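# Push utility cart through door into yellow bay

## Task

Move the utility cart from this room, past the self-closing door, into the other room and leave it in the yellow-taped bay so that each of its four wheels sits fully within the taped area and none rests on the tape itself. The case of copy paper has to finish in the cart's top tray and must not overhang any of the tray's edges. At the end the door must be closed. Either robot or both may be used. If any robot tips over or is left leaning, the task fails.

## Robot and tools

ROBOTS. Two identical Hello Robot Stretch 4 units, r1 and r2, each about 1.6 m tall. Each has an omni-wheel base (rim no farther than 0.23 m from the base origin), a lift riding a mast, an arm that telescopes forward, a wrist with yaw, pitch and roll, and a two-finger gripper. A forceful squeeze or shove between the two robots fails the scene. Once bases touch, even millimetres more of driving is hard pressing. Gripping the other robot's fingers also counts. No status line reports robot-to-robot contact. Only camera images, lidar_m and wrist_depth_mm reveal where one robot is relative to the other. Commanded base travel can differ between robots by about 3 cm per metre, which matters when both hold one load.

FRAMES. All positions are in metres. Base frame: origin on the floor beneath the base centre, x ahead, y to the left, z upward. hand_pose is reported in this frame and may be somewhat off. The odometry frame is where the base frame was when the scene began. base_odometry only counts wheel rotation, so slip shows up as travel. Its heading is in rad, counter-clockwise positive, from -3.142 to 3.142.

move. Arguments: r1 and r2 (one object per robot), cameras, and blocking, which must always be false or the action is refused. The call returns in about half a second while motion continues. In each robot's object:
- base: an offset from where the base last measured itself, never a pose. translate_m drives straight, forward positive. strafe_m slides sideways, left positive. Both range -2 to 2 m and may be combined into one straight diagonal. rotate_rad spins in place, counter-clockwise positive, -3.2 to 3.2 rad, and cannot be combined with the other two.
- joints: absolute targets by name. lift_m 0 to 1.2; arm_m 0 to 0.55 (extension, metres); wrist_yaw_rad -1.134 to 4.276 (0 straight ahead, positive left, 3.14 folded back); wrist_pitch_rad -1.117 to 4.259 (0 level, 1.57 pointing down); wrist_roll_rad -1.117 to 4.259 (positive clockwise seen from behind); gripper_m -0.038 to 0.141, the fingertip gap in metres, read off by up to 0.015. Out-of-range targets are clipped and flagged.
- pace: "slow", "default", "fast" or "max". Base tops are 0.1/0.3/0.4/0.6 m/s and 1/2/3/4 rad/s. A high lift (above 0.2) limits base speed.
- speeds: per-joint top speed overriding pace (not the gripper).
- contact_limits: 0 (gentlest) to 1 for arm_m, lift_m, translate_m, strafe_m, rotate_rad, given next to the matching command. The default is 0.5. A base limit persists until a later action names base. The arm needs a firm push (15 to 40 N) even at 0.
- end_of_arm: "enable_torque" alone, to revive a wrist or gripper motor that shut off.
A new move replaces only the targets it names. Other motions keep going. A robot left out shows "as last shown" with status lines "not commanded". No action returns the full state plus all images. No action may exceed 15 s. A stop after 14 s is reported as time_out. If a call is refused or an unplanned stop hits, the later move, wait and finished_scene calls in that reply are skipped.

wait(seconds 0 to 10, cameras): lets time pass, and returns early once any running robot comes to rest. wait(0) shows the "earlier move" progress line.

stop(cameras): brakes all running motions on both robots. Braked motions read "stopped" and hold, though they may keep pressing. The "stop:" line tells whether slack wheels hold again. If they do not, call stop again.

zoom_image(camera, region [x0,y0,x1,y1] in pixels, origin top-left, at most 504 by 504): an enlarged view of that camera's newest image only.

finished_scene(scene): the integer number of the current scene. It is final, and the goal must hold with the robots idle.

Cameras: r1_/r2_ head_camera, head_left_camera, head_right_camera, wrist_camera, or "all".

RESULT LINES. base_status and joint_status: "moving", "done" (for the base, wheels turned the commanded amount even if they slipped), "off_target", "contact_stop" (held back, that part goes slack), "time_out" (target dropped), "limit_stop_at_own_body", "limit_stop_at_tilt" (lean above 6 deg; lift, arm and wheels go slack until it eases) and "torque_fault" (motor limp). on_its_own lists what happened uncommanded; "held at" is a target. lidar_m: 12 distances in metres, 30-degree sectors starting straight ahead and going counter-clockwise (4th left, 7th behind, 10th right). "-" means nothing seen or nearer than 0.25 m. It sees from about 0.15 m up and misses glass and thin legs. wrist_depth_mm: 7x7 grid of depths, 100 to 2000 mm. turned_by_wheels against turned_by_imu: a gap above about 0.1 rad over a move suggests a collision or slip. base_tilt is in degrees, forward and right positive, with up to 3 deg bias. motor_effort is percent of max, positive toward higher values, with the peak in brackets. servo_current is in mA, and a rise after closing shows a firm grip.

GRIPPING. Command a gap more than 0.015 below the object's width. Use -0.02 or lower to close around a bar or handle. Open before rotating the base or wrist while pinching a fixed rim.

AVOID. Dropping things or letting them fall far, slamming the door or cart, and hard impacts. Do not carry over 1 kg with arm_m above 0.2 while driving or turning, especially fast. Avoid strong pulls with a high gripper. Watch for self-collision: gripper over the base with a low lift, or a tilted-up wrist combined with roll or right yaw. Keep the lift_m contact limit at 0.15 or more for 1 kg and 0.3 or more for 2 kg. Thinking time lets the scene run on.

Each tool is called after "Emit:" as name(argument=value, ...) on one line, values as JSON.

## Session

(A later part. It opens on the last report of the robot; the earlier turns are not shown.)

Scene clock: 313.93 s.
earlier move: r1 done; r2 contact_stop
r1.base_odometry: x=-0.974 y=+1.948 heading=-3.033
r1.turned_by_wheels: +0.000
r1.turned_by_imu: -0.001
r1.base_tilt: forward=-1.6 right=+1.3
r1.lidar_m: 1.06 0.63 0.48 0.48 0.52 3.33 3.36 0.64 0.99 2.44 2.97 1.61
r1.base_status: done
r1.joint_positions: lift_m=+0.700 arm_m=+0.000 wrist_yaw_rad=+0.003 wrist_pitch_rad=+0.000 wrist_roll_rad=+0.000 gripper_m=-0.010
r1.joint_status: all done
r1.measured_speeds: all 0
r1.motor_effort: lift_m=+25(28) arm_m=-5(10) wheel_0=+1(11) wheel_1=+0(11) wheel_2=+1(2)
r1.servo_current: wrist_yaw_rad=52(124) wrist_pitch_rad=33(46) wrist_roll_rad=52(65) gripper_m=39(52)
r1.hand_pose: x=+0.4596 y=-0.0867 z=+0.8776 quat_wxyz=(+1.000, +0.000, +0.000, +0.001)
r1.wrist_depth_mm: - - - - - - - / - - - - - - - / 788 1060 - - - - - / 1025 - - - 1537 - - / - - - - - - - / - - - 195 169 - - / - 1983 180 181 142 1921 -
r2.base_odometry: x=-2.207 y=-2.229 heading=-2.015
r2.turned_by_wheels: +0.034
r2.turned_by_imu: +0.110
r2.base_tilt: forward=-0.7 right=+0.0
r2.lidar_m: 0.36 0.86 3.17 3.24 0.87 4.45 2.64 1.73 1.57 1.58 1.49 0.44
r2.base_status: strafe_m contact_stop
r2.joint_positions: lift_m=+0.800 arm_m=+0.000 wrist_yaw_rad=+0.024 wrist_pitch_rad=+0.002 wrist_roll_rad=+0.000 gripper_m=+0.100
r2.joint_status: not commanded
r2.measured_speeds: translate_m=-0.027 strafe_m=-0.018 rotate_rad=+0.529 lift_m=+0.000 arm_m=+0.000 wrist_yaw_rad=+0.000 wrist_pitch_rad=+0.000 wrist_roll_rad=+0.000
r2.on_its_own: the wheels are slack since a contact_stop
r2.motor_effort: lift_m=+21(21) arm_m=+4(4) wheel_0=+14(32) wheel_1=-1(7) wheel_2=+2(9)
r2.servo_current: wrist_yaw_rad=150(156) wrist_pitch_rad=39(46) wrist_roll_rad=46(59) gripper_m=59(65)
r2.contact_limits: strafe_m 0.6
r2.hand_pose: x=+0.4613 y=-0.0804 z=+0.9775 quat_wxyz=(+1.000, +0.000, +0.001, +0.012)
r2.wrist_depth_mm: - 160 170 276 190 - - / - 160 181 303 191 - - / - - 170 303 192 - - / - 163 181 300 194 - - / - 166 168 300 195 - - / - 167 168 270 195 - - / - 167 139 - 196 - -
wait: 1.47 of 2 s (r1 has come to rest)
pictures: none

Emit:
move(r2={"base":{"rotate_rad":0.0}}, r1={"base":{"rotate_rad":-0.35},"joints":{"lift_m":0.85}}, blocking=false)

Emit:
wait(seconds=0.5)

Emit:
wait(seconds=2, cameras=["r1_head_camera","r1_head_right_camera","r1_head_left_camera","r2_head_left_camera"])

Scene clock: 318.07 s.
earlier move: r2 contact_stop
move: r1 moving; r2 done
r1.base_odometry: x=-0.974 y=+1.948 heading=+3.011
r1.turned_by_wheels: -0.239
r1.turned_by_imu: -0.240
r1.base_tilt: forward=-1.6 right=+1.3
r1.lidar_m: 1.61 0.67 0.46 0.45 0.48 3.36 3.33 0.69 0.63 2.40 2.61 3.89
r1.base_status: rotate_rad moving
r1.joint_positions: lift_m=+0.737 arm_m=+0.000 wrist_yaw_rad=+0.003 wrist_pitch_rad=+0.000 wrist_roll_rad=+0.000 gripper_m=-0.010
r1.joint_status: lift_m moving
r1.measured_speeds: translate_m=-0.001 strafe_m=+0.001 rotate_rad=-0.704 lift_m=+0.146 arm_m=+0.000 wrist_yaw_rad=+0.000 wrist_pitch_rad=+0.000 wrist_roll_rad=+0.000
r1.motor_effort: lift_m=+26(28) arm_m=-4(5) wheel_0=+4(9) wheel_1=+3(8) wheel_2=+2(7)
r1.servo_current: wrist_yaw_rad=39(52) wrist_pitch_rad=46(52) wrist_roll_rad=39(59) gripper_m=46(52)
r1.hand_pose: x=+0.4596 y=-0.0867 z=+0.9155 quat_wxyz=(+1.000, +0.000, +0.000, +0.001)
r1.wrist_depth_mm: - - - - - - - / - - - - - - - / - - - - - - - / - - - 1618 - - - / - - - - - - - / - - - 194 - - - / - - 181 150 142 - -
r2.base_odometry: x=-2.188 y=-2.218 heading=-1.898
r2.turned_by_wheels: +0.116
r2.turned_by_imu: +0.114
r2.base_tilt: forward=-0.6 right=+0.1
r2.lidar_m: 0.40 0.95 3.19 0.97 0.86 4.41 2.34 1.65 1.57 1.63 1.44 0.48
r2.base_status: earlier strafe_m contact_stop (by the wheels' count: -0.134 of -0.200); rotate_rad done
r2.joint_positions: lift_m=+0.800 arm_m=+0.000 wrist_yaw_rad=+0.006 wrist_pitch_rad=+0.002 wrist_roll_rad=+0.000 gripper_m=+0.100
r2.joint_status: not commanded
r2.measured_speeds: all 0
r2.motor_effort: lift_m=+20(20) arm_m=-3(4) wheel_0=+0(1) wheel_1=+0(0) wheel_2=+0(0)
r2.servo_current: wrist_yaw_rad=59(59) wrist_pitch_rad=39(46) wrist_roll_rad=39(59) gripper_m=65(65)
r2.hand_pose: x=+0.4598 y=-0.0858 z=+0.9776 quat_wxyz=(+1.000, +0.000, +0.001, +0.003)
r2.wrist_depth_mm: - - 186 272 206 - - / - - 187 272 207 - - / - - 189 272 210 - - / - - 190 272 211 - - / - 854 191 272 213 - - / - - 192 271 211 178 - / - 1921 192 - 213 - -
pictures: none

Scene clock: 318.57 s.
earlier move: r1 moving
r1.base_odometry: x=-0.974 y=+1.948 heading=+2.900
r1.turned_by_wheels: -0.111
r1.turned_by_imu: -0.112
r1.base_tilt: forward=-1.6 right=+1.3
r1.lidar_m: 1.63 0.80 0.51 0.45 0.46 0.68 3.38 0.78 0.67 1.65 2.51 3.45
r1.base_status: rotate_rad moving
r1.joint_positions: lift_m=+0.824 arm_m=+0.000 wrist_yaw_rad=+0.002 wrist_pitch_rad=+0.000 wrist_roll_rad=+0.000 gripper_m=-0.010
r1.joint_status: lift_m moving
r1.measured_speeds: translate_m=+0.000 strafe_m=+0.000 rotate_rad=+0.000 lift_m=+0.128 arm_m=+0.000 wrist_yaw_rad=+0.000 wrist_pitch_rad=+0.000 wrist_roll_rad=+0.000
r1.motor_effort: lift_m=+26(28) arm_m=-4(5) wheel_0=+0(9) wheel_1=-1(8) wheel_2=-1(7)
r1.servo_current: wrist_yaw_rad=46(59) wrist_pitch_rad=46(52) wrist_roll_rad=39(59) gripper_m=39(52)
r1.hand_pose: x=+0.4596 y=-0.0867 z=+1.0022 quat_wxyz=(+1.000, +0.000, +0.000, +0.001)
r1.wrist_depth_mm: - - - - - - - / - - - - - - - / - - - - - - - / - - - - - - - / - - - 1983 - - - / - - 1464 195 - - - / - - 171 151 152 - -
r2.base_odometry: x=-2.188 y=-2.218 heading=-1.898
r2.turned_by_wheels: +0.000
r2.turned_by_imu: +0.000
r2.base_tilt: forward=-0.7 right=+0.0
r2.lidar_m: 0.41 1.00 3.19 0.96 0.86 4.43 2.31 1.65 1.56 1.65 1.47 0.44
r2.base_status: done
r2.joint_positions: lift_m=+0.800 arm_m=+0.000 wrist_yaw_rad=+0.006 wrist_pitch_rad=+0.002 wrist_roll_rad=+0.000 gripper_m=+0.100
r2.joint_status: not commanded
r2.measured_speeds: all 0
r2.motor_effort: lift_m=+20(21) arm_m=-4(4) wheel_0=+0(1) wheel_1=+0(0) wheel_2=+0(1)
r2.servo_current: wrist_yaw_rad=59(59) wrist_pitch_rad=39(46) wrist_roll_rad=39(59) gripper_m=59(65)
r2.hand_pose: x=+0.4598 y=-0.0858 z=+0.9776 quat_wxyz=(+1.000, +0.000, +0.001, +0.003)
r2.wrist_depth_mm: - - 185 272 207 - - / - - 187 273 208 - - / - - 189 271 210 - - / - 854 190 272 211 - - / - - 191 272 212 - - / - - 191 271 211 178 - / - 1863 192 - 213 - -
wait: 0.50 s; no rest
pictures: none

Scene clock: 319.27 s.
earlier move: r1 done
r1.base_odometry: x=-0.974 y=+1.948 heading=+2.900
r1.turned_by_wheels: +0.000
r1.turned_by_imu: +0.000
r1.base_tilt: forward=-1.6 right=+1.3
r1.lidar_m: 1.59 0.79 0.50 0.45 0.46 0.68 3.37 0.78 0.65 1.64 2.51 3.43
r1.base_status: done
r1.joint_positions: lift_m=+0.849 arm_m=+0.000 wrist_yaw_rad=+0.002 wrist_pitch_rad=+0.000 wrist_roll_rad=+0.000 gripper_m=-0.010
r1.joint_status: all done
r1.measured_speeds: all 0
r1.motor_effort: lift_m=+25(28) arm_m=-4(5) wheel_0=+1(9) wheel_1=+1(8) wheel_2=+0(7)
r1.servo_current: wrist_yaw_rad=59(65) wrist_pitch_rad=33(52) wrist_roll_rad=65(65) gripper_m=46(52)
r1.hand_pose: x=+0.4596 y=-0.0867 z=+1.0276 quat_wxyz=(+1.000, +0.000, +0.000, +0.001)
r1.wrist_depth_mm: - - - - - - - / - - - - - - - / - - - - - - - / - - - - - - - / - - - 1708 - - - / - - 1499 194 - - - / - - 171 151 153 - -
r2.base_odometry: x=-2.188 y=-2.218 heading=-1.898
r2.turned_by_wheels: +0.000
r2.turned_by_imu: +0.000
r2.base_tilt: forward=-0.6 right=+0.1
r2.lidar_m: 0.41 1.01 3.18 0.98 0.84 4.40 2.33 1.66 1.57 1.63 1.48 0.45
r2.base_status: done
r2.joint_positions: lift_m=+0.800 arm_m=+0.000 wrist_yaw_rad=+0.006 wrist_pitch_rad=+0.002 wrist_roll_rad=+0.000 gripper_m=+0.100
r2.joint_status: not commanded
r2.measured_speeds: all 0
r2.motor_effort: lift_m=+20(21) arm_m=-3(4) wheel_0=+0(1) wheel_1=+0(0) wheel_2=+0(1)
r2.servo_current: wrist_yaw_rad=65(65) wrist_pitch_rad=46(46) wrist_roll_rad=46(59) gripper_m=59(65)
r2.hand_pose: x=+0.4598 y=-0.0858 z=+0.9776 quat_wxyz=(+1.000, +0.000, +0.001, +0.003)
r2.wrist_depth_mm: - - 186 272 206 - - / - - 187 273 208 - - / - - 189 272 209 - - / - 842 190 271 211 - - / - - 191 271 213 - - / - - 191 272 212 178 - / - 1921 192 - 213 - -
wait: 0.70 of 2 s (r1 has come to rest)
pictures: r1_head_camera, r1_head_left_camera, r1_head_right_camera, r2_head_left_camera
Images, in order (width x height): r1_head_camera 420x560, r1_head_left_camera 420x672, r1_head_right_camera 420x672, r2_head_left_camera 420x672.

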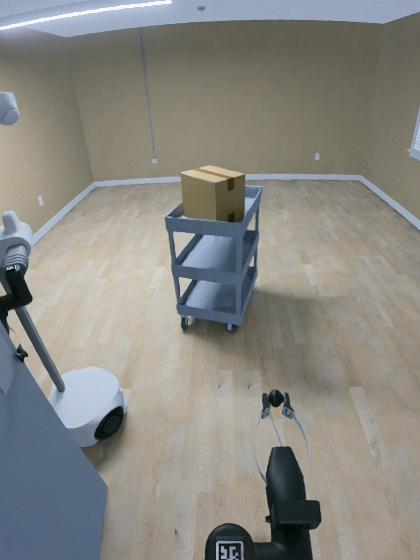

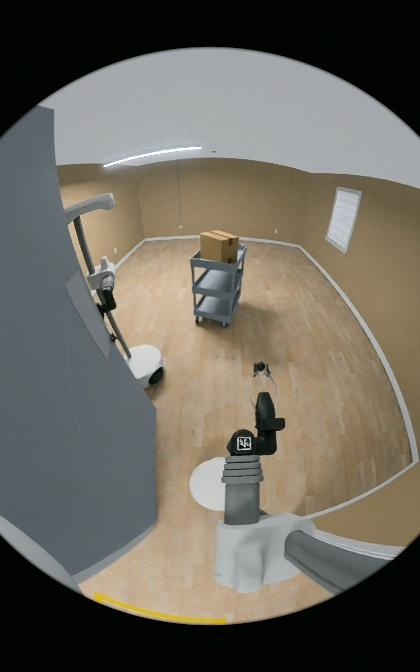

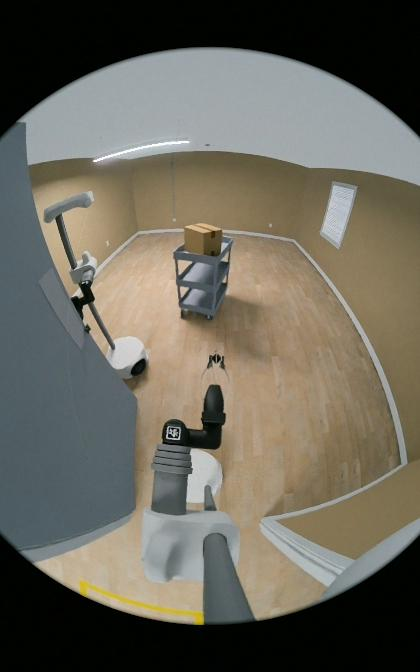

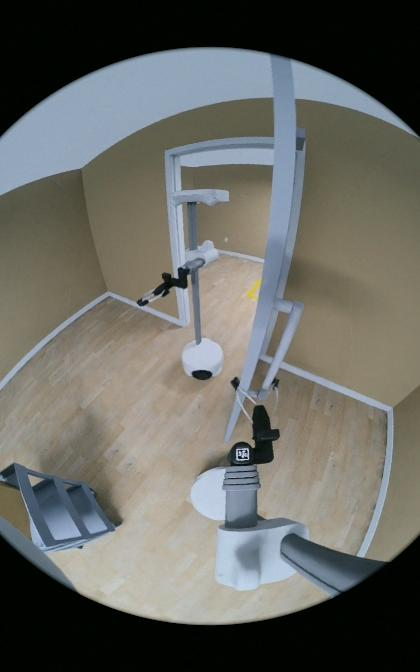

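Emit:
move(r1={"base":{"translate_m":0.85,"strafe_m":0.07},"joints":{"wrist_pitch_rad":0.5,"gripper_m":0.1}}, blocking=false)

Emit:
wait(seconds=4.5, cameras=["r1_head_camera","r1_head_left_camera","r1_wrist_camera"])

Scene clock: 326.40 s.
move: r1 moving
r1.base_odometry: x=-1.005 y=+1.953 heading=+2.900
r1.turned_by_wheels: +0.000
r1.turned_by_imu: +0.000
r1.base_tilt: forward=-1.6 right=+1.2
r1.lidar_m: 1.56 0.78 0.52 0.45 0.47 0.66 3.42 0.72 0.69 1.78 2.50 3.44
r1.base_status: translate_m moving; strafe_m moving
r1.joint_positions: lift_m=+0.849 arm_m=+0.000 wrist_yaw_rad=+0.002 wrist_pitch_rad=+0.472 wrist_roll_rad=+0.000 gripper_m=+0.012
r1.joint_status: wrist_pitch_rad moving; gripper_m moving
r1.measured_speeds: translate_m=+0.121 strafe_m=+0.010 rotate_rad=-0.006 lift_m=+0.000 arm_m=+0.000 wrist_yaw_rad=+0.000 wrist_pitch_rad=+0.700 wrist_roll_rad=+0.000
r1.motor_effort: lift_m=+25(25) arm_m=-4(5) wheel_0=+4(8) wheel_1=+5(8) wheel_2=-7(9)
r1.servo_current: wrist_yaw_rad=52(72) wrist_pitch_rad=52(65) wrist_roll_rad=39(59) gripper_m=46(65)
r1.hand_pose: x=+0.4281 y=-0.0868 z=+0.8967 quat_wxyz=(+0.972, +0.000, +0.234, +0.001)
r1.wrist_depth_mm: - - 1397 - - - - / - - - - - - - / - - - - - - - / - - - - - - - / 1863 1863 1756 1756 1756 1808 1708 / 1499 1499 191 205 185 1464 1464 / 1042 1281 186 1229 159 1205 1255
r2: as last shown
r2.wrist_depth_mm: - - 186 273 206 - - / - - 187 272 208 - - / - 866 188 272 209 - - / - 831 190 271 211 - - / - - 191 271 213 - - / - - 192 271 211 178 - / - 1921 193 - 213 - -
pictures: none

Scene clock: 330.23 s.
earlier move: r1 done
r1.base_odometry: x=-1.816 y=+2.083 heading=+2.900
r1.turned_by_wheels: +0.000
r1.turned_by_imu: +0.001
r1.base_tilt: forward=-1.6 right=+1.3
r1.lidar_m: 0.77 0.91 0.51 0.51 0.49 0.66 - 1.38 1.80 2.48 2.58 3.53
r1.base_status: done
r1.joint_positions: lift_m=+0.850 arm_m=+0.000 wrist_yaw_rad=+0.002 wrist_pitch_rad=+0.500 wrist_roll_rad=+0.000 gripper_m=+0.100
r1.joint_status: all done
r1.measured_speeds: all 0
r1.motor_effort: lift_m=+25(25) arm_m=-5(5) wheel_0=+3(8) wheel_1=+1(8) wheel_2=+0(10)
r1.servo_current: wrist_yaw_rad=46(72) wrist_pitch_rad=39(65) wrist_roll_rad=46(65) gripper_m=46(91)
r1.hand_pose: x=+0.4243 y=-0.0868 z=+0.8896 quat_wxyz=(+0.969, +0.000, +0.247, +0.001)
r1.wrist_depth_mm: - - 615 603 - - - / - - 676 647 - - - / - 668 621 580 - - - / - - - 603 1921 - - / 1708 1661 - - 1661 1661 1618 / 1397 1397 195 - 194 1366 1366 / 1229 1182 - 140 1182 1118 1160
r2.base_odometry: x=-2.188 y=-2.218 heading=-1.898
r2.turned_by_wheels: +0.000
r2.turned_by_imu: +0.001
r2.base_tilt: forward=-0.6 right=+0.1
r2.lidar_m: 0.42 0.51 0.48 0.74 0.84 4.42 2.37 1.67 1.56 1.62 1.48 0.47
r2.base_status: not commanded
r2.joint_positions: lift_m=+0.800 arm_m=+0.000 wrist_yaw_rad=+0.006 wrist_pitch_rad=+0.002 wrist_roll_rad=+0.000 gripper_m=+0.100
r2.joint_status: not commanded
r2.measured_speeds: all 0
r2.motor_effort: lift_m=+20(21) arm_m=-4(4) wheel_0=+0(1) wheel_1=+0(0) wheel_2=+0(1)
r2.servo_current: wrist_yaw_rad=46(65) wrist_pitch_rad=39(46) wrist_roll_rad=46(59) gripper_m=59(65)
r2.hand_pose: x=+0.4598 y=-0.0858 z=+0.9776 quat_wxyz=(+1.000, +0.000, +0.001, +0.003)
r2.wrist_depth_mm: - - 186 272 207 - - / - - 187 273 208 - - / - - 189 271 210 - - / - - 190 272 211 - - / - - 191 271 212 - - / - - 192 271 211 178 - / - 1983 192 - 213 - -
wait: 3.83 of 4.5 s (r1 has come to rest)
Images, in order (width x height): r1_head_camera 420x560, r1_head_left_camera 420x672, r1_wrist_camera 616x392.

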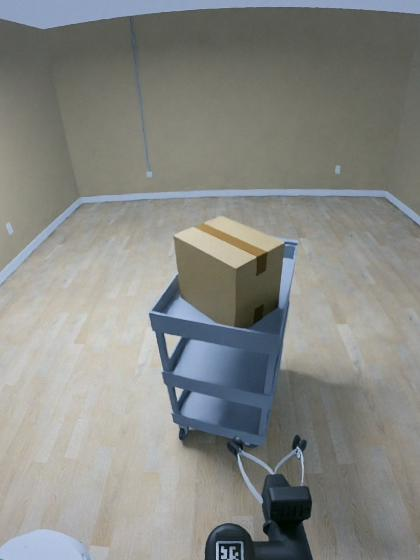

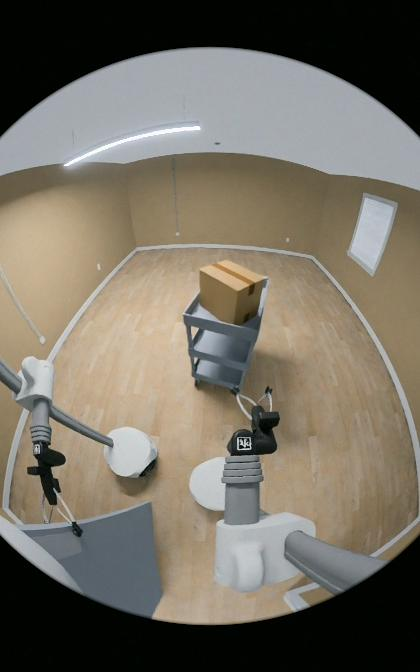

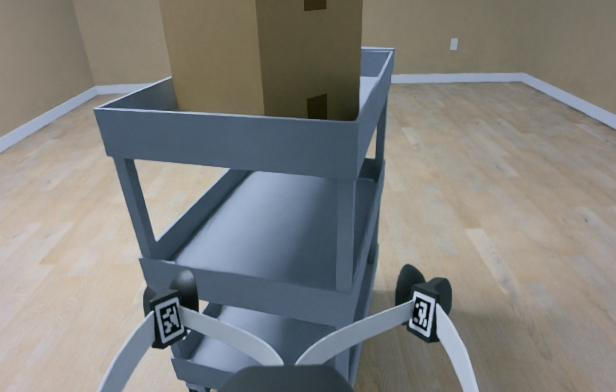

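Emit:
move(r1={"base":{"rotate_rad":0.265},"joints":{"lift_m":1.05,"wrist_pitch_rad":1.57,"wrist_roll_rad":1.91,"gripper_m":0.09}}, blocking=false)

Emit:
wait(seconds=1.2)

Emit:
move(r1={"base":{"translate_m":0.3},"joints":{"arm_m":0.33}}, blocking=false)

Emit:
wait(seconds=1.8)

Emit:
wait(seconds=1, cameras=["r1_head_camera","r1_head_left_camera","r1_wrist_camera"])

Scene clock: 362.70 s.
move: r1 moving
r1.base_odometry: x=-1.816 y=+2.083 heading=+3.114
r1.turned_by_wheels: +0.214
r1.turned_by_imu: +0.215
r1.base_tilt: forward=-1.6 right=+1.3
r1.lidar_m: 0.80 2.69 0.49 0.52 0.56 0.81 1.36 1.38 2.33 2.49 2.81 0.76
r1.base_status: rotate_rad moving
r1.joint_positions: lift_m=+0.887 arm_m=+0.000 wrist_yaw_rad=+0.002 wrist_pitch_rad=+1.084 wrist_roll_rad=+0.580 gripper_m=+0.090
r1.joint_status: lift_m moving; wrist_pitch_rad moving; wrist_roll_rad moving; gripper_m moving
r1.measured_speeds: translate_m=+0.001 strafe_m=+0.000 rotate_rad=+0.479 lift_m=+0.146 arm_m=+0.000 wrist_yaw_rad=+0.000 wrist_pitch_rad=+1.813 wrist_roll_rad=+1.815
r1.motor_effort: lift_m=+27(28) arm_m=-5(5) wheel_0=-2(8) wheel_1=-2(8) wheel_2=-1(7)
r1.servo_current: wrist_yaw_rad=39(78) wrist_pitch_rad=52(85) wrist_roll_rad=85(104) gripper_m=39(72)
r1.hand_pose: x=+0.3062 y=-0.0871 z=+0.8108 quat_wxyz=(+0.821, +0.245, +0.494, -0.147)
r1.wrist_depth_mm: 1983 1756 - - 1336 1255 1205 / 1863 1618 - - 1281 1182 1118 / 1618 1464 1308 - 1160 1098 1060 / 1464 1336 1229 1160 1098 1025 976 / 1336 1281 1182 1118 1042 960 917 / 1229 1160 216 1008 197 917 878 / 1160 1078 1025 145 931 866 842
r2: as last shown
r2.turned_by_imu: +0.000
pictures: none

Scene clock: 363.90 s.
earlier move: r1 moving
r1.base_odometry: x=-1.816 y=+2.083 heading=-3.118
r1.turned_by_wheels: +0.051
r1.turned_by_imu: +0.051
r1.base_tilt: forward=-1.6 right=+1.3
r1.lidar_m: 0.82 2.57 0.49 0.49 0.56 0.87 1.39 1.47 2.49 2.46 2.92 0.77
r1.base_status: done
r1.joint_positions: lift_m=+1.050 arm_m=+0.000 wrist_yaw_rad=+0.002 wrist_pitch_rad=+1.568 wrist_roll_rad=+1.908 gripper_m=+0.090
r1.joint_status: lift_m moving; wrist_pitch_rad moving; wrist_roll_rad moving; the others done
r1.measured_speeds: all 0
r1.motor_effort: lift_m=+26(29) arm_m=-5(5) wheel_0=-1(8) wheel_1=+0(8) wheel_2=+0(7)
r1.servo_current: wrist_yaw_rad=20(78) wrist_pitch_rad=33(85) wrist_roll_rad=39(111) gripper_m=46(72)
r1.hand_pose: x=+0.1721 y=-0.0874 z=+0.9393 quat_wxyz=(+0.410, +0.577, +0.409, -0.575)
r1.wrist_depth_mm: 1160 1160 1160 1138 1160 1138 1160 / 1138 1138 1138 1160 1138 1138 1160 / 1160 1160 1160 1160 1160 1160 319 / 1138 1160 1138 991 931 1160 1160 / 1025 1160 1160 960 946 1138 1160 / 1182 1160 212 1160 196 1160 1160 / 1182 1160 1160 145 1138 1160 -
r2.base_odometry: x=-2.188 y=-2.218 heading=-1.898
r2.turned_by_wheels: +0.000
r2.turned_by_imu: +0.000
r2.base_tilt: forward=-0.6 right=+0.1
r2.lidar_m: 0.40 0.51 0.50 0.98 0.82 4.44 2.32 1.65 1.54 1.63 1.45 0.46
r2.base_status: not commanded
r2.joint_positions: lift_m=+0.800 arm_m=+0.000 wrist_yaw_rad=+0.006 wrist_pitch_rad=+0.002 wrist_roll_rad=+0.000 gripper_m=+0.100
r2.joint_status: not commanded
r2.measured_speeds: all 0
r2.motor_effort: lift_m=+21(21) arm_m=-4(4) wheel_0=+0(1) wheel_1=+0(1) wheel_2=+0(0)
r2.servo_current: wrist_yaw_rad=46(72) wrist_pitch_rad=39(46) wrist_roll_rad=39(65) gripper_m=65(65)
r2.hand_pose: x=+0.4598 y=-0.0858 z=+0.9776 quat_wxyz=(+1.000, +0.000, +0.001, +0.003)
r2.wrist_depth_mm: - - 186 272 206 - - / - - 187 272 208 - - / - - 189 272 210 - - / - - 190 272 211 - - / - - 192 271 212 - - / - - 192 270 211 177 - / - 1863 193 - 213 - -
wait: 1.20 s; no rest
pictures: none

Scene clock: 364.40 s.
earlier move: r1 moving
move: r1 moving
r1.base_odometry: x=-1.847 y=+2.082 heading=-3.118
r1.turned_by_wheels: +0.000
r1.turned_by_imu: +0.000
r1.base_tilt: forward=-1.6 right=+1.3
r1.lidar_m: 0.77 2.60 0.47 0.51 0.52 0.85 1.38 1.50 2.47 2.47 2.92 0.75
r1.base_status: translate_m moving
r1.joint_positions: lift_m=+1.050 arm_m=+0.051 wrist_yaw_rad=+0.002 wrist_pitch_rad=+1.568 wrist_roll_rad=+1.908 gripper_m=+0.090
r1.joint_status: lift_m moving; arm_m moving; wrist_pitch_rad moving; wrist_roll_rad moving
r1.measured_speeds: translate_m=+0.120 strafe_m=-0.001 rotate_rad=+0.006 lift_m=+0.000 arm_m=+0.195 wrist_yaw_rad=+0.000 wrist_pitch_rad=+0.000 wrist_roll_rad=+0.000
r1.motor_effort: lift_m=+23(26) arm_m=+7(7) wheel_0=+5(7) wheel_1=+4(6) wheel_2=-9(9)
r1.servo_current: wrist_yaw_rad=46(59) wrist_pitch_rad=72(72) wrist_roll_rad=59(78) gripper_m=46(46)
r1.hand_pose: x=+0.2225 y=-0.0874 z=+0.9393 quat_wxyz=(+0.410, +0.577, +0.409, -0.575)
r1.wrist_depth_mm: 1138 1160 1138 1182 1160 1182 1160 / 1182 1182 1160 1182 1138 1138 1182 / 1160 1138 1138 1182 1160 668 387 / - 1160 1138 1138 946 1138 1138 / - 1182 1138 1160 931 1182 1160 / - 1182 212 1160 196 1138 1138 / 1160 1138 1160 144 1160 1160 -
r2: as last shown
r2.lidar_m: 0.41 0.48 0.47 0.74 0.85 4.42 2.33 1.66 1.57 1.63 1.47 0.46
pictures: none

Scene clock: 366.20 s.
earlier move: r1 moving
r1.base_odometry: x=-2.116 y=+2.076 heading=-3.118
r1.turned_by_wheels: +0.000
r1.turned_by_imu: +0.000
r1.base_tilt: forward=-1.6 right=+1.3
r1.lidar_m: 0.53 2.51 0.45 0.40 0.56 0.81 1.65 1.78 2.54 2.57 3.01 0.51
r1.base_status: translate_m moving
r1.joint_positions: lift_m=+1.050 arm_m=+0.330 wrist_yaw_rad=+0.002 wrist_pitch_rad=+1.568 wrist_roll_rad=+1.908 gripper_m=+0.090
r1.joint_status: all done
r1.measured_speeds: all 0
r1.motor_effort: lift_m=+24(27) arm_m=+5(7) wheel_0=+1(9) wheel_1=+2(8) wheel_2=+0(10)
r1.servo_current: wrist_yaw_rad=39(65) wrist_pitch_rad=39(72) wrist_roll_rad=46(78) gripper_m=39(52)
r1.hand_pose: x=+0.5018 y=-0.0874 z=+0.9394 quat_wxyz=(+0.410, +0.577, +0.409, -0.575)
r1.wrist_depth_mm: 146 183 366 1138 1138 1160 1160 / 164 220 315 1182 1182 1160 1160 / 192 273 366 1182 1160 931 946 / 242 355 366 1138 1138 946 946 / 298 368 366 1138 1138 946 1160 / 368 366 216 1160 196 1160 1182 / 366 366 349 144 1138 1025 946
r2.base_odometry: x=-2.188 y=-2.218 heading=-1.898
r2.turned_by_wheels: +0.000
r2.turned_by_imu: +0.000
r2.base_tilt: forward=-0.6 right=+0.0
r2.lidar_m: 0.42 1.93 0.42 0.41 0.67 4.42 2.35 1.64 1.56 1.63 1.47 0.44
r2.base_status: not commanded
r2.joint_positions: lift_m=+0.800 arm_m=+0.000 wrist_yaw_rad=+0.006 wrist_pitch_rad=+0.002 wrist_roll_rad=+0.000 gripper_m=+0.100
r2.joint_status: not commanded
r2.measured_speeds: all 0
r2.motor_effort: lift_m=+20(21) arm_m=-4(4) wheel_0=+0(1) wheel_1=+0(0) wheel_2=+0(0)
r2.servo_current: wrist_yaw_rad=59(65) wrist_pitch_rad=46(46) wrist_roll_rad=52(59) gripper_m=59(65)
r2.hand_pose: x=+0.4598 y=-0.0858 z=+0.9776 quat_wxyz=(+1.000, +0.000, +0.001, +0.003)
r2.wrist_depth_mm: - - 185 273 207 - - / - - 187 272 208 - - / - - 189 272 210 - - / - - 190 271 210 - - / - - 191 272 212 - - / - - 191 271 211 178 - / - 1921 192 - 212 - -
wait: 1.80 s; no rest
pictures: none

Scene clock: 366.40 s.
earlier move: r1 done
r1.base_odometry: x=-2.116 y=+2.076 heading=-3.118
r1.turned_by_wheels: +0.000
r1.turned_by_imu: +0.000
r1.base_tilt: forward=-1.6 right=+1.2
r1.lidar_m: 0.54 2.51 0.46 0.41 0.55 0.79 1.67 1.78 2.56 2.59 2.99 0.50
r1.base_status: done
r1.joint_positions: lift_m=+1.050 arm_m=+0.330 wrist_yaw_rad=+0.002 wrist_pitch_rad=+1.568 wrist_roll_rad=+1.908 gripper_m=+0.090
r1.joint_status: all done
r1.measured_speeds: all 0
r1.motor_effort: lift_m=+24(27) arm_m=+5(7) wheel_0=+2(9) wheel_1=+1(8) wheel_2=+0(10)
r1.servo_current: wrist_yaw_rad=46(65) wrist_pitch_rad=46(72) wrist_roll_rad=59(78) gripper_m=46(59)
r1.hand_pose: x=+0.5018 y=-0.0874 z=+0.9394 quat_wxyz=(+0.410, +0.577, +0.409, -0.575)
r1.wrist_depth_mm: 146 183 368 1138 1160 1160 1160 / 165 218 315 1160 1138 1160 1138 / 193 271 364 1138 1138 931 946 / 242 355 370 1138 1182 946 931 / 298 366 366 1138 1138 960 1138 / 368 366 215 1160 196 1138 1138 / 366 368 347 144 1182 1025 946
r2.base_odometry: x=-2.188 y=-2.218 heading=-1.898
r2.turned_by_wheels: +0.000
r2.turned_by_imu: +0.000
r2.base_tilt: forward=-0.7 right=+0.1
r2.lidar_m: 0.41 1.93 0.41 0.42 0.69 4.43 2.33 1.67 1.56 1.63 1.44 0.47
r2.base_status: not commanded
r2.joint_positions: lift_m=+0.800 arm_m=+0.000 wrist_yaw_rad=+0.006 wrist_pitch_rad=+0.002 wrist_roll_rad=+0.000 gripper_m=+0.100
r2.joint_status: not commanded
r2.measured_speeds: all 0
r2.motor_effort: lift_m=+20(21) arm_m=-4(4) wheel_0=+0(1) wheel_1=+0(0) wheel_2=+0(0)
r2.servo_current: wrist_yaw_rad=52(65) wrist_pitch_rad=33(46) wrist_roll_rad=39(59) gripper_m=59(65)
r2.hand_pose: x=+0.4598 y=-0.0858 z=+0.9776 quat_wxyz=(+1.000, +0.000, +0.001, +0.003)
r2.wrist_depth_mm: - - 185 271 207 - - / - - 186 272 208 - - / - - 189 272 209 - - / - - 190 272 211 - - / - - 191 271 212 - - / - - 191 270 211 178 - / - 1921 191 - 212 - -
wait: 0.20 of 1 s (r1 has come to rest)
Images, in order (width x height): r1_head_camera 420x560, r1_head_left_camera 420x672, r1_wrist_camera 616x392.

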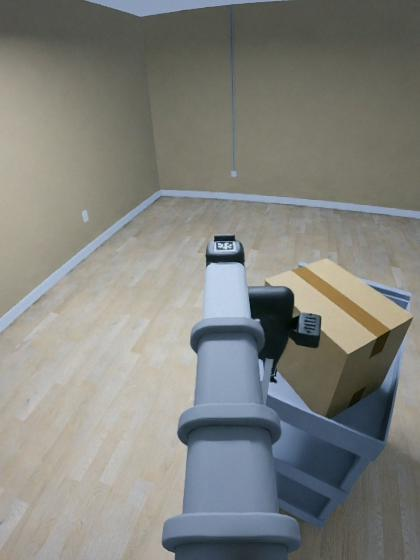

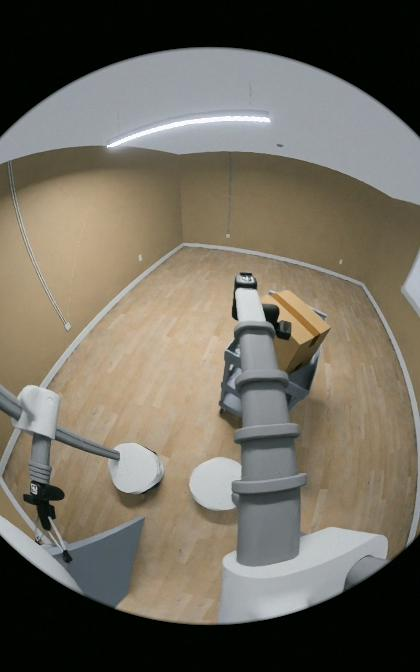

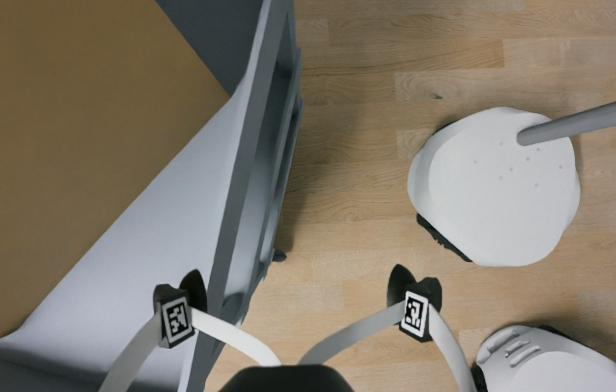

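Emit:
move(r1={"joints":{"arm_m":0.395,"wrist_roll_rad":2.1,"lift_m":1.0}}, blocking=false)

Emit:
wait(seconds=1.5, cameras=["r1_wrist_camera"])

Scene clock: 380.93 s.
move: r1 moving
r1.base_odometry: x=-2.116 y=+2.076 heading=-3.118
r1.turned_by_wheels: +0.000
r1.turned_by_imu: +0.000
r1.base_tilt: forward=-1.6 right=+1.3
r1.lidar_m: 0.55 2.51 0.46 0.41 0.57 0.81 1.67 1.81 2.53 2.58 3.00 0.51
r1.base_status: not commanded
r1.joint_positions: lift_m=+1.015 arm_m=+0.377 wrist_yaw_rad=+0.002 wrist_pitch_rad=+1.568 wrist_roll_rad=+2.098 gripper_m=+0.090
r1.joint_status: lift_m moving; arm_m moving; wrist_roll_rad moving
r1.measured_speeds: translate_m=+0.000 strafe_m=+0.000 rotate_rad=+0.000 lift_m=-0.099 arm_m=+0.128 wrist_yaw_rad=+0.000 wrist_pitch_rad=+0.000 wrist_roll_rad=+0.003
r1.motor_effort: lift_m=+12(22) arm_m=+3(6) wheel_0=+2(3) wheel_1=+1(2) wheel_2=+0(0)
r1.servo_current: wrist_yaw_rad=46(72) wrist_pitch_rad=46(46) wrist_roll_rad=46(85) gripper_m=46(52)
r1.hand_pose: x=+0.5485 y=-0.0874 z=+0.9051 quat_wxyz=(+0.354, +0.613, +0.353, -0.612)
r1.wrist_depth_mm: 142 180 334 1138 1138 1138 1138 / 149 202 297 1138 1138 917 917 / 167 234 336 1138 1138 917 917 / 193 281 334 1118 1138 904 1118 / 221 334 336 1160 1138 1118 1118 / 251 338 267 1118 196 1098 946 / 300 334 334 144 1138 1118 917
r2: as last shown
pictures: none

Scene clock: 381.53 s.
earlier move: r1 done
r1.base_odometry: x=-2.116 y=+2.076 heading=-3.118
r1.turned_by_wheels: +0.000
r1.turned_by_imu: +0.000
r1.base_tilt: forward=-1.6 right=+1.2
r1.lidar_m: 0.56 2.52 0.45 0.40 0.56 0.81 1.66 1.77 2.56 2.56 3.01 0.52
r1.base_status: not commanded
r1.joint_positions: lift_m=+1.001 arm_m=+0.395 wrist_yaw_rad=+0.002 wrist_pitch_rad=+1.568 wrist_roll_rad=+2.098 gripper_m=+0.090
r1.joint_status: all done
r1.measured_speeds: all 0
r1.motor_effort: lift_m=+12(22) arm_m=+5(7) wheel_0=+3(3) wheel_1=+1(2) wheel_2=+0(0)
r1.servo_current: wrist_yaw_rad=65(72) wrist_pitch_rad=46(46) wrist_roll_rad=46(85) gripper_m=46(52)
r1.hand_pose: x=+0.5668 y=-0.0874 z=+0.8903 quat_wxyz=(+0.354, +0.613, +0.353, -0.612)
r1.wrist_depth_mm: 121 158 220 1118 1118 1118 1098 / 132 176 276 1098 1118 904 878 / 150 208 315 1098 1098 878 891 / 167 251 317 1098 1098 917 891 / 195 314 317 1098 1098 1138 1118 / 232 319 319 1098 196 1098 976 / 282 317 317 144 1118 1098 917
r2.base_odometry: x=-2.188 y=-2.218 heading=-1.898
r2.turned_by_wheels: +0.000
r2.turned_by_imu: +0.000
r2.base_tilt: forward=-0.6 right=+0.1
r2.lidar_m: 0.41 1.92 0.41 0.42 0.67 4.41 2.33 1.63 1.56 1.62 1.47 0.47
r2.base_status: not commanded
r2.joint_positions: lift_m=+0.800 arm_m=+0.000 wrist_yaw_rad=+0.006 wrist_pitch_rad=+0.002 wrist_roll_rad=+0.000 gripper_m=+0.100
r2.joint_status: not commanded
r2.measured_speeds: all 0
r2.motor_effort: lift_m=+20(21) arm_m=-4(4) wheel_0=+0(1) wheel_1=+0(1) wheel_2=+0(1)
r2.servo_current: wrist_yaw_rad=46(59) wrist_pitch_rad=39(46) wrist_roll_rad=46(59) gripper_m=59(65)
r2.hand_pose: x=+0.4598 y=-0.0858 z=+0.9776 quat_wxyz=(+1.000, +0.000, +0.001, +0.003)
r2.wrist_depth_mm: - - 186 272 207 - - / - - 187 273 208 - - / - - 189 271 208 - - / - - 190 272 211 - - / - - 192 272 212 - - / - - 191 271 211 178 - / - 1983 193 - 213 - -
wait: 0.60 of 1.5 s (r1 has come to rest)
Images, in order (width x height): r1_wrist_camera 616x392.

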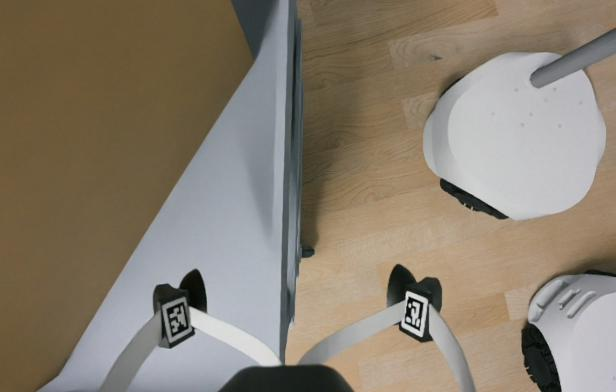

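Emit:
move(r1={"joints":{"lift_m":0.913},"contact_limits":{"lift_m":0.3}}, blocking=false)

Emit:
wait(seconds=1.5)

Emit:
move(r1={"joints":{"gripper_m":-0.02}}, blocking=false)

Emit:
wait(seconds=2, cameras=["r1_wrist_camera"])

Scene clock: 388.27 s.
move: r1 moving
r1.base_odometry: x=-2.116 y=+2.076 heading=-3.118
r1.turned_by_wheels: +0.000
r1.turned_by_imu: +0.000
r1.base_tilt: forward=-1.6 right=+1.2
r1.lidar_m: 0.55 2.52 0.45 0.41 0.56 0.78 1.66 1.78 2.57 2.57 3.01 0.51
r1.base_status: not commanded
r1.joint_positions: lift_m=+0.963 arm_m=+0.395 wrist_yaw_rad=+0.002 wrist_pitch_rad=+1.568 wrist_roll_rad=+2.098 gripper_m=+0.090
r1.joint_status: lift_m moving
r1.measured_speeds: translate_m=+0.000 strafe_m=+0.000 rotate_rad=+0.000 lift_m=-0.146 arm_m=+0.000 wrist_yaw_rad=+0.000 wrist_pitch_rad=+0.000 wrist_roll_rad=+0.000
r1.motor_effort: lift_m=+9(13) arm_m=+5(5) wheel_0=+2(3) wheel_1=+1(2) wheel_2=+0(0)
r1.servo_current: wrist_yaw_rad=46(65) wrist_pitch_rad=39(52) wrist_roll_rad=52(59) gripper_m=46(46)
r1.contact_limits: lift_m 0.3
r1.hand_pose: x=+0.5668 y=-0.0874 z=+0.8524 quat_wxyz=(+0.354, +0.613, +0.353, -0.612)
r1.wrist_depth_mm: 121 158 223 1078 1060 1098 1078 / 132 177 276 1060 1078 842 866 / 150 208 282 1078 1078 866 854 / 167 251 283 1078 1060 891 866 / 195 285 283 1078 1060 1078 1060 / 231 283 283 1078 196 1098 960 / 285 283 283 144 1078 1078 904
r2: as last shown
pictures: none

Scene clock: 389.13 s.
earlier move: r1 done
r1.base_odometry: x=-2.116 y=+2.076 heading=-3.118
r1.turned_by_wheels: +0.000
r1.turned_by_imu: +0.000
r1.base_tilt: forward=-1.6 right=+1.3
r1.lidar_m: 0.55 2.53 0.47 0.41 0.53 0.79 1.65 1.79 2.56 2.57 3.01 0.51
r1.base_status: not commanded
r1.joint_positions: lift_m=+0.914 arm_m=+0.395 wrist_yaw_rad=+0.002 wrist_pitch_rad=+1.568 wrist_roll_rad=+2.098 gripper_m=+0.090
r1.joint_status: all done
r1.measured_speeds: all 0
r1.motor_effort: lift_m=+4(13) arm_m=+5(5) wheel_0=+2(3) wheel_1=+1(2) wheel_2=+0(0)
r1.servo_current: wrist_yaw_rad=52(72) wrist_pitch_rad=46(52) wrist_roll_rad=46(72) gripper_m=39(46)
r1.contact_limits: lift_m 0.3
r1.hand_pose: x=+0.5668 y=-0.0874 z=+0.8040 quat_wxyz=(+0.354, +0.613, +0.353, -0.612)
r1.wrist_depth_mm: 121 158 226 1025 1008 1008 1008 / 130 179 237 1008 1008 798 809 / 150 205 236 1025 1008 798 820 / 165 236 237 1008 1008 946 809 / 190 236 236 1042 1025 1008 1025 / 216 237 237 1025 196 1008 1025 / 238 189 237 144 1025 1008 946
r2.base_odometry: x=-2.188 y=-2.218 heading=-1.898
r2.turned_by_wheels: +0.000
r2.turned_by_imu: +0.000
r2.base_tilt: forward=-0.7 right=+0.1
r2.lidar_m: 0.39 1.95 0.41 0.41 0.69 4.42 2.29 1.65 1.58 1.63 1.45 0.45
r2.base_status: not commanded
r2.joint_positions: lift_m=+0.800 arm_m=+0.000 wrist_yaw_rad=+0.006 wrist_pitch_rad=+0.002 wrist_roll_rad=+0.000 gripper_m=+0.100
r2.joint_status: not commanded
r2.measured_speeds: all 0
r2.motor_effort: lift_m=+20(21) arm_m=-4(4) wheel_0=+0(1) wheel_1=+0(0) wheel_2=+0(0)
r2.servo_current: wrist_yaw_rad=46(59) wrist_pitch_rad=46(46) wrist_roll_rad=46(59) gripper_m=52(65)
r2.hand_pose: x=+0.4598 y=-0.0858 z=+0.9776 quat_wxyz=(+1.000, +0.000, +0.001, +0.003)
r2.wrist_depth_mm: - - 186 272 207 - - / - - 187 272 208 - - / - - 189 272 209 - - / - - 190 272 212 - - / - - 191 272 212 - - / - - 191 271 211 178 - / - 1863 192 - 213 - -
wait: 0.87 of 1.5 s (r1 has come to rest)
pictures: none

Scene clock: 389.63 s.
move: r1 moving
r1.base_odometry: x=-2.116 y=+2.076 heading=-3.118
r1.turned_by_wheels: +0.000
r1.turned_by_imu: +0.000
r1.base_tilt: forward=-1.6 right=+1.3
r1.lidar_m: 0.55 2.50 0.44 0.41 0.57 0.78 1.67 1.79 2.56 2.59 3.02 0.50
r1.base_status: not commanded
r1.joint_positions: lift_m=+0.914 arm_m=+0.395 wrist_yaw_rad=+0.002 wrist_pitch_rad=+1.567 wrist_roll_rad=+2.098 gripper_m=+0.073
r1.joint_status: gripper_m moving
r1.measured_speeds: translate_m=+0.000 strafe_m=+0.000 rotate_rad=+0.000 lift_m=+0.000 arm_m=+0.000 wrist_yaw_rad=+0.000 wrist_pitch_rad=-0.016 wrist_roll_rad=+0.000
r1.motor_effort: lift_m=+4(4) arm_m=+5(5) wheel_0=+2(3) wheel_1=+1(1) wheel_2=+0(0)
r1.servo_current: wrist_yaw_rad=46(59) wrist_pitch_rad=46(46) wrist_roll_rad=52(59) gripper_m=104(111)
r1.contact_limits: lift_m 0.3
r1.hand_pose: x=+0.5673 y=-0.0874 z=+0.8040 quat_wxyz=(+0.354, +0.614, +0.352, -0.611)
r1.wrist_depth_mm: 118 154 215 1025 1025 1008 1025 / 128 175 237 1008 1025 809 809 / 148 199 236 1008 1025 809 809 / 162 237 236 1025 1008 976 809 / 185 238 237 1008 991 1025 1008 / 213 238 236 1042 189 1008 1025 / 238 186 237 151 1042 1008 946
r2: as last shown
pictures: none

Scene clock: 390.97 s.
earlier move: r1 done
r1.base_odometry: x=-2.116 y=+2.076 heading=-3.118
r1.turned_by_wheels: +0.000
r1.turned_by_imu: +0.000
r1.base_tilt: forward=-1.6 right=+1.2
r1.lidar_m: 0.53 2.50 0.48 0.39 0.58 0.79 1.67 1.79 2.54 2.57 3.00 0.50
r1.base_status: not commanded
r1.joint_positions: lift_m=+0.914 arm_m=+0.395 wrist_yaw_rad=+0.002 wrist_pitch_rad=+1.562 wrist_roll_rad=+2.098 gripper_m=-0.019
r1.joint_status: all done
r1.measured_speeds: all 0
r1.motor_effort: lift_m=+10(10) arm_m=-3(5) wheel_0=+1(3) wheel_1=+1(1) wheel_2=+0(0)
r1.servo_current: wrist_yaw_rad=52(65) wrist_pitch_rad=52(59) wrist_roll_rad=59(72) gripper_m=52(163)
r1.contact_limits: lift_m 0.3
r1.hand_pose: x=+0.5686 y=-0.0874 z=+0.8035 quat_wxyz=(+0.355, +0.615, +0.352, -0.610)
r1.wrist_depth_mm: - 150 210 991 1008 1025 1008 / 120 163 232 1025 1008 809 798 / 137 189 232 1025 991 809 809 / 147 224 232 232 1025 1025 798 / 178 232 233 231 1008 1025 1025 / 201 232 192 186 1025 1025 991 / 234 233 235 163 163 1025 946
r2.base_odometry: x=-2.188 y=-2.218 heading=-1.898
r2.turned_by_wheels: +0.000
r2.turned_by_imu: +0.000
r2.base_tilt: forward=-0.6 right=+0.0
r2.lidar_m: 0.39 1.94 0.41 0.41 0.67 4.42 2.34 1.62 1.56 1.64 1.43 0.46
r2.base_status: not commanded
r2.joint_positions: lift_m=+0.800 arm_m=+0.000 wrist_yaw_rad=+0.006 wrist_pitch_rad=+0.002 wrist_roll_rad=+0.000 gripper_m=+0.100
r2.joint_status: not commanded
r2.measured_speeds: all 0
r2.motor_effort: lift_m=+20(21) arm_m=-3(4) wheel_0=+0(1) wheel_1=+0(1) wheel_2=+0(0)
r2.servo_current: wrist_yaw_rad=52(72) wrist_pitch_rad=39(46) wrist_roll_rad=52(59) gripper_m=59(65)
r2.hand_pose: x=+0.4598 y=-0.0858 z=+0.9776 quat_wxyz=(+1.000, +0.000, +0.001, +0.003)
r2.wrist_depth_mm: - - 186 272 207 - - / - - 186 273 206 - - / - - 189 272 209 - - / - - 190 272 211 - - / - - 191 271 212 - - / - - 191 271 211 178 - / - 1921 193 - 213 - -
wait: 1.33 of 2 s (r1 has come to rest)
Images, in order (width x height): r1_wrist_camera 616x392.

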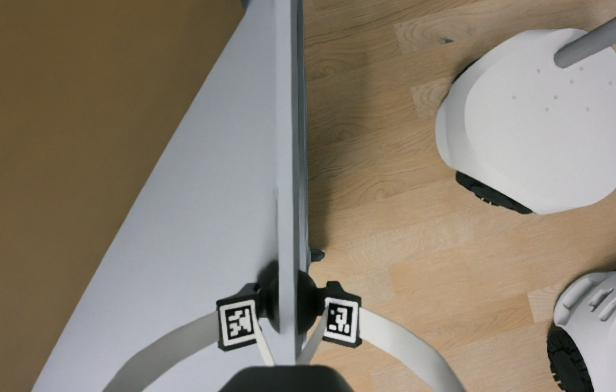

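Emit:
move(r1={"base":{"translate_m":-0.6,"strafe_m":0.07},"contact_limits":{"translate_m":0.8},"pace":"slow"}, blocking=false)

Emit:
wait(seconds=4, cameras=["r1_wrist_camera","r1_head_left_camera"])

Emit:
wait(seconds=4, cameras=["r1_wrist_camera","r1_head_left_camera","r1_head_right_camera"])

Scene clock: 418.30 s.
move: r1 moving
r1.base_odometry: x=-2.104 y=+2.075 heading=-3.118
r1.turned_by_wheels: +0.000
r1.turned_by_imu: -0.001
r1.base_tilt: forward=-1.6 right=+1.3
r1.lidar_m: 0.55 2.48 0.45 0.40 0.59 0.81 1.64 1.79 2.57 2.55 2.98 0.51
r1.base_status: translate_m moving; strafe_m moving
r1.joint_positions: lift_m=+0.914 arm_m=+0.395 wrist_yaw_rad=+0.002 wrist_pitch_rad=+1.562 wrist_roll_rad=+2.098 gripper_m=-0.019
r1.joint_status: not commanded
r1.measured_speeds: translate_m=-0.048 strafe_m=+0.005 rotate_rad=-0.003 lift_m=+0.000 arm_m=+0.000 wrist_yaw_rad=+0.000 wrist_pitch_rad=+0.000 wrist_roll_rad=+0.000
r1.motor_effort: lift_m=+12(12) arm_m=-4(4) wheel_0=-8(9) wheel_1=-4(6) wheel_2=+7(7)
r1.servo_current: wrist_yaw_rad=46(52) wrist_pitch_rad=59(59) wrist_roll_rad=46(65) gripper_m=65(65)
r1.contact_limits: lift_m 0.3; translate_m 0.8
r1.hand_pose: x=+0.5686 y=-0.0874 z=+0.8034 quat_wxyz=(+0.355, +0.615, +0.352, -0.610)
r1.wrist_depth_mm: 117 156 221 1042 1025 1008 798 / 127 174 232 1042 1025 809 798 / 142 202 231 1025 1008 788 798 / 157 231 232 1025 1025 1008 809 / 183 233 233 1008 1008 1008 1042 / 207 234 210 183 1025 1008 1008 / 233 154 233 162 149 1008 946
r2: as last shown
pictures: none

Scene clock: 422.30 s.
earlier move: r1 moving
r1.base_odometry: x=-1.717 y=+2.039 heading=-3.119
r1.turned_by_wheels: +0.000
r1.turned_by_imu: -0.002
r1.base_tilt: forward=-1.6 right=+1.3
r1.lidar_m: 0.55 0.52 0.48 0.46 0.52 0.81 1.27 1.31 2.35 2.50 2.91 0.57
r1.base_status: translate_m moving; strafe_m moving
r1.joint_positions: lift_m=+0.914 arm_m=+0.395 wrist_yaw_rad=+0.002 wrist_pitch_rad=+1.563 wrist_roll_rad=+2.098 gripper_m=-0.019
r1.joint_status: not commanded
r1.measured_speeds: translate_m=-0.101 strafe_m=+0.011 rotate_rad=+0.002 lift_m=+0.000 arm_m=+0.000 wrist_yaw_rad=+0.000 wrist_pitch_rad=+0.000 wrist_roll_rad=+0.000
r1.motor_effort: lift_m=+12(12) arm_m=-3(4) wheel_0=-11(14) wheel_1=-4(9) wheel_2=+3(7)
r1.servo_current: wrist_yaw_rad=59(78) wrist_pitch_rad=59(59) wrist_roll_rad=39(65) gripper_m=46(72)
r1.contact_limits: lift_m 0.3; translate_m 0.8
r1.hand_pose: x=+0.5683 y=-0.0874 z=+0.8034 quat_wxyz=(+0.355, +0.615, +0.352, -0.610)
r1.wrist_depth_mm: 182 217 1008 1008 1025 1008 1008 / 186 232 484 1008 1008 820 809 / 193 232 190 1025 1008 798 809 / 198 232 224 1025 1025 904 809 / 200 231 232 1008 1025 1008 1025 / 204 232 189 191 181 1008 1042 / 208 158 232 161 891 127 1025
r2.base_odometry: x=-2.188 y=-2.218 heading=-1.898
r2.turned_by_wheels: +0.000
r2.turned_by_imu: +0.001
r2.base_tilt: forward=-0.7 right=+0.0
r2.lidar_m: 0.43 0.51 0.53 0.55 0.66 4.42 2.32 1.64 1.54 1.63 1.48 0.46
r2.base_status: not commanded
r2.joint_positions: lift_m=+0.800 arm_m=+0.000 wrist_yaw_rad=+0.006 wrist_pitch_rad=+0.002 wrist_roll_rad=+0.000 gripper_m=+0.100
r2.joint_status: not commanded
r2.measured_speeds: all 0
r2.motor_effort: lift_m=+20(21) arm_m=-3(4) wheel_0=+0(1) wheel_1=+0(1) wheel_2=+0(1)
r2.servo_current: wrist_yaw_rad=52(72) wrist_pitch_rad=33(46) wrist_roll_rad=39(59) gripper_m=52(72)
r2.hand_pose: x=+0.4598 y=-0.0858 z=+0.9776 quat_wxyz=(+1.000, +0.000, +0.001, +0.003)
r2.wrist_depth_mm: - - 186 273 206 - - / - - 187 272 208 - - / - - 189 272 208 - - / - - 190 271 211 - - / - - 191 271 213 - - / - - 192 271 211 178 - / - 1983 192 - 213 - -
wait: 4.00 s; no rest
pictures: r1_head_left_camera, r1_wrist_camera
Images, in order (width x height): r1_head_left_camera 420x672, r1_wrist_camera 616x392.

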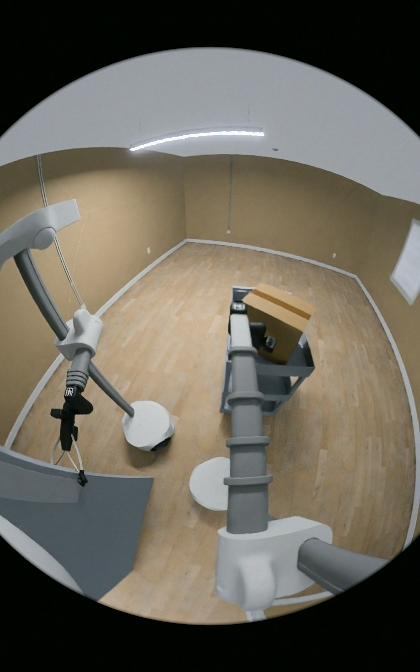

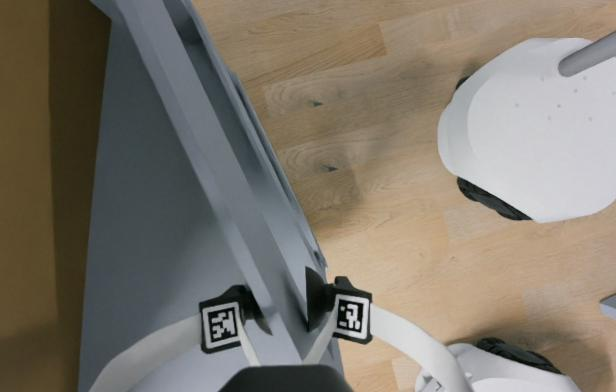

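Scene clock: 425.13 s.
earlier move: r1 done
r1.base_odometry: x=-1.515 y=+2.020 heading=-3.118
r1.turned_by_wheels: +0.000
r1.turned_by_imu: -0.001
r1.base_tilt: forward=-1.6 right=+1.3
r1.lidar_m: 0.53 0.62 0.46 0.45 0.52 0.78 1.17 1.10 1.96 2.48 2.87 0.57
r1.base_status: done
r1.joint_positions: lift_m=+0.914 arm_m=+0.395 wrist_yaw_rad=+0.002 wrist_pitch_rad=+1.567 wrist_roll_rad=+2.098 gripper_m=-0.019
r1.joint_status: not commanded
r1.measured_speeds: all 0
r1.motor_effort: lift_m=+12(12) arm_m=-3(4) wheel_0=-7(14) wheel_1=-2(9) wheel_2=+2(7)
r1.servo_current: wrist_yaw_rad=52(78) wrist_pitch_rad=46(59) wrist_roll_rad=65(78) gripper_m=46(72)
r1.contact_limits: lift_m 0.3; translate_m 0.8
r1.hand_pose: x=+0.5672 y=-0.0874 z=+0.8034 quat_wxyz=(+0.354, +0.614, +0.353, -0.611)
r1.wrist_depth_mm: 204 204 1008 1025 1025 1008 1025 / 204 212 1008 1025 1008 809 809 / 193 232 227 1025 1008 809 809 / 204 231 211 1008 1025 878 809 / 203 230 231 1025 1025 991 1025 / 192 231 206 191 180 1025 1008 / 200 159 230 161 976 1042 1042
r2.base_odometry: x=-2.188 y=-2.218 heading=-1.898
r2.turned_by_wheels: +0.000
r2.turned_by_imu: +0.000
r2.base_tilt: forward=-0.7 right=+0.0
r2.lidar_m: 0.42 0.62 0.51 0.52 0.60 4.43 2.33 1.65 1.57 1.62 1.43 0.47
r2.base_status: not commanded
r2.joint_positions: lift_m=+0.800 arm_m=+0.000 wrist_yaw_rad=+0.006 wrist_pitch_rad=+0.002 wrist_roll_rad=+0.000 gripper_m=+0.100
r2.joint_status: not commanded
r2.measured_speeds: all 0
r2.motor_effort: lift_m=+20(21) arm_m=-4(4) wheel_0=+1(1) wheel_1=+0(1) wheel_2=+0(1)
r2.servo_current: wrist_yaw_rad=65(72) wrist_pitch_rad=39(46) wrist_roll_rad=46(65) gripper_m=65(72)
r2.hand_pose: x=+0.4598 y=-0.0858 z=+0.9776 quat_wxyz=(+1.000, +0.000, +0.001, +0.003)
r2.wrist_depth_mm: - - 186 272 206 - - / - - 187 273 207 - - / - - 188 272 209 - - / - - 190 271 211 - - / - - 191 271 213 - - / - - 192 270 211 178 - / 1863 1921 192 - 213 - -
wait: 2.83 of 4 s (r1 has come to rest)
pictures: r1_head_left_camera, r1_head_right_camera, r1_wrist_camera
Images, in order (width x height): r1_head_left_camera 420x672, r1_head_right_camera 420x672, r1_wrist_camera 616x392.

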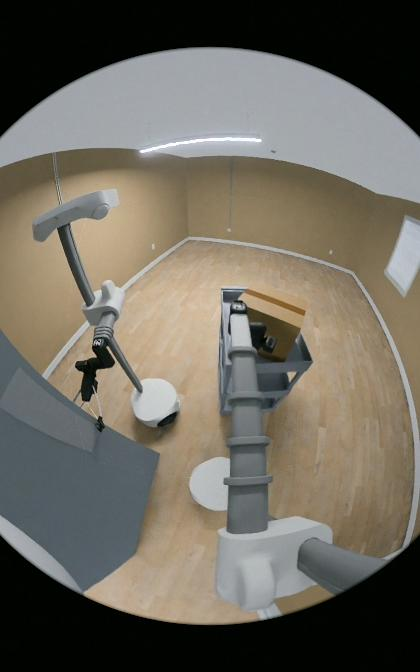

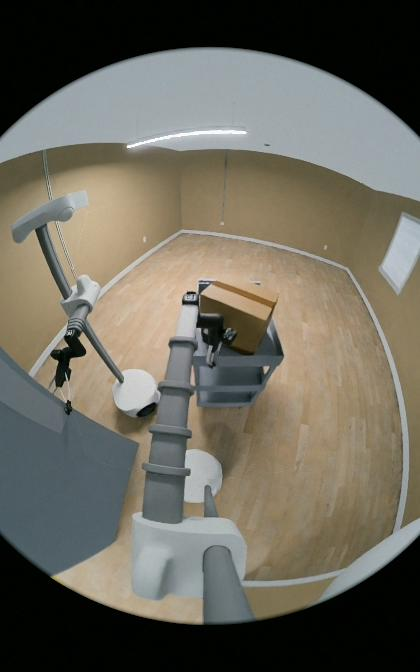

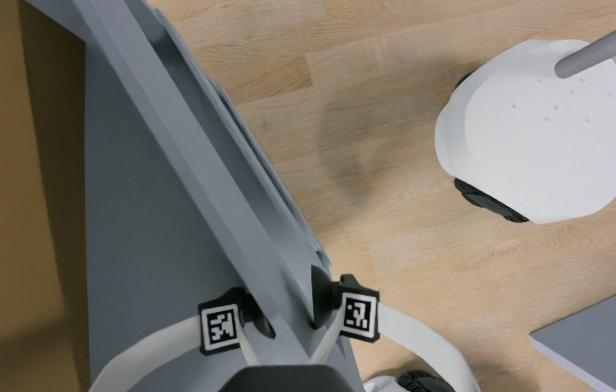

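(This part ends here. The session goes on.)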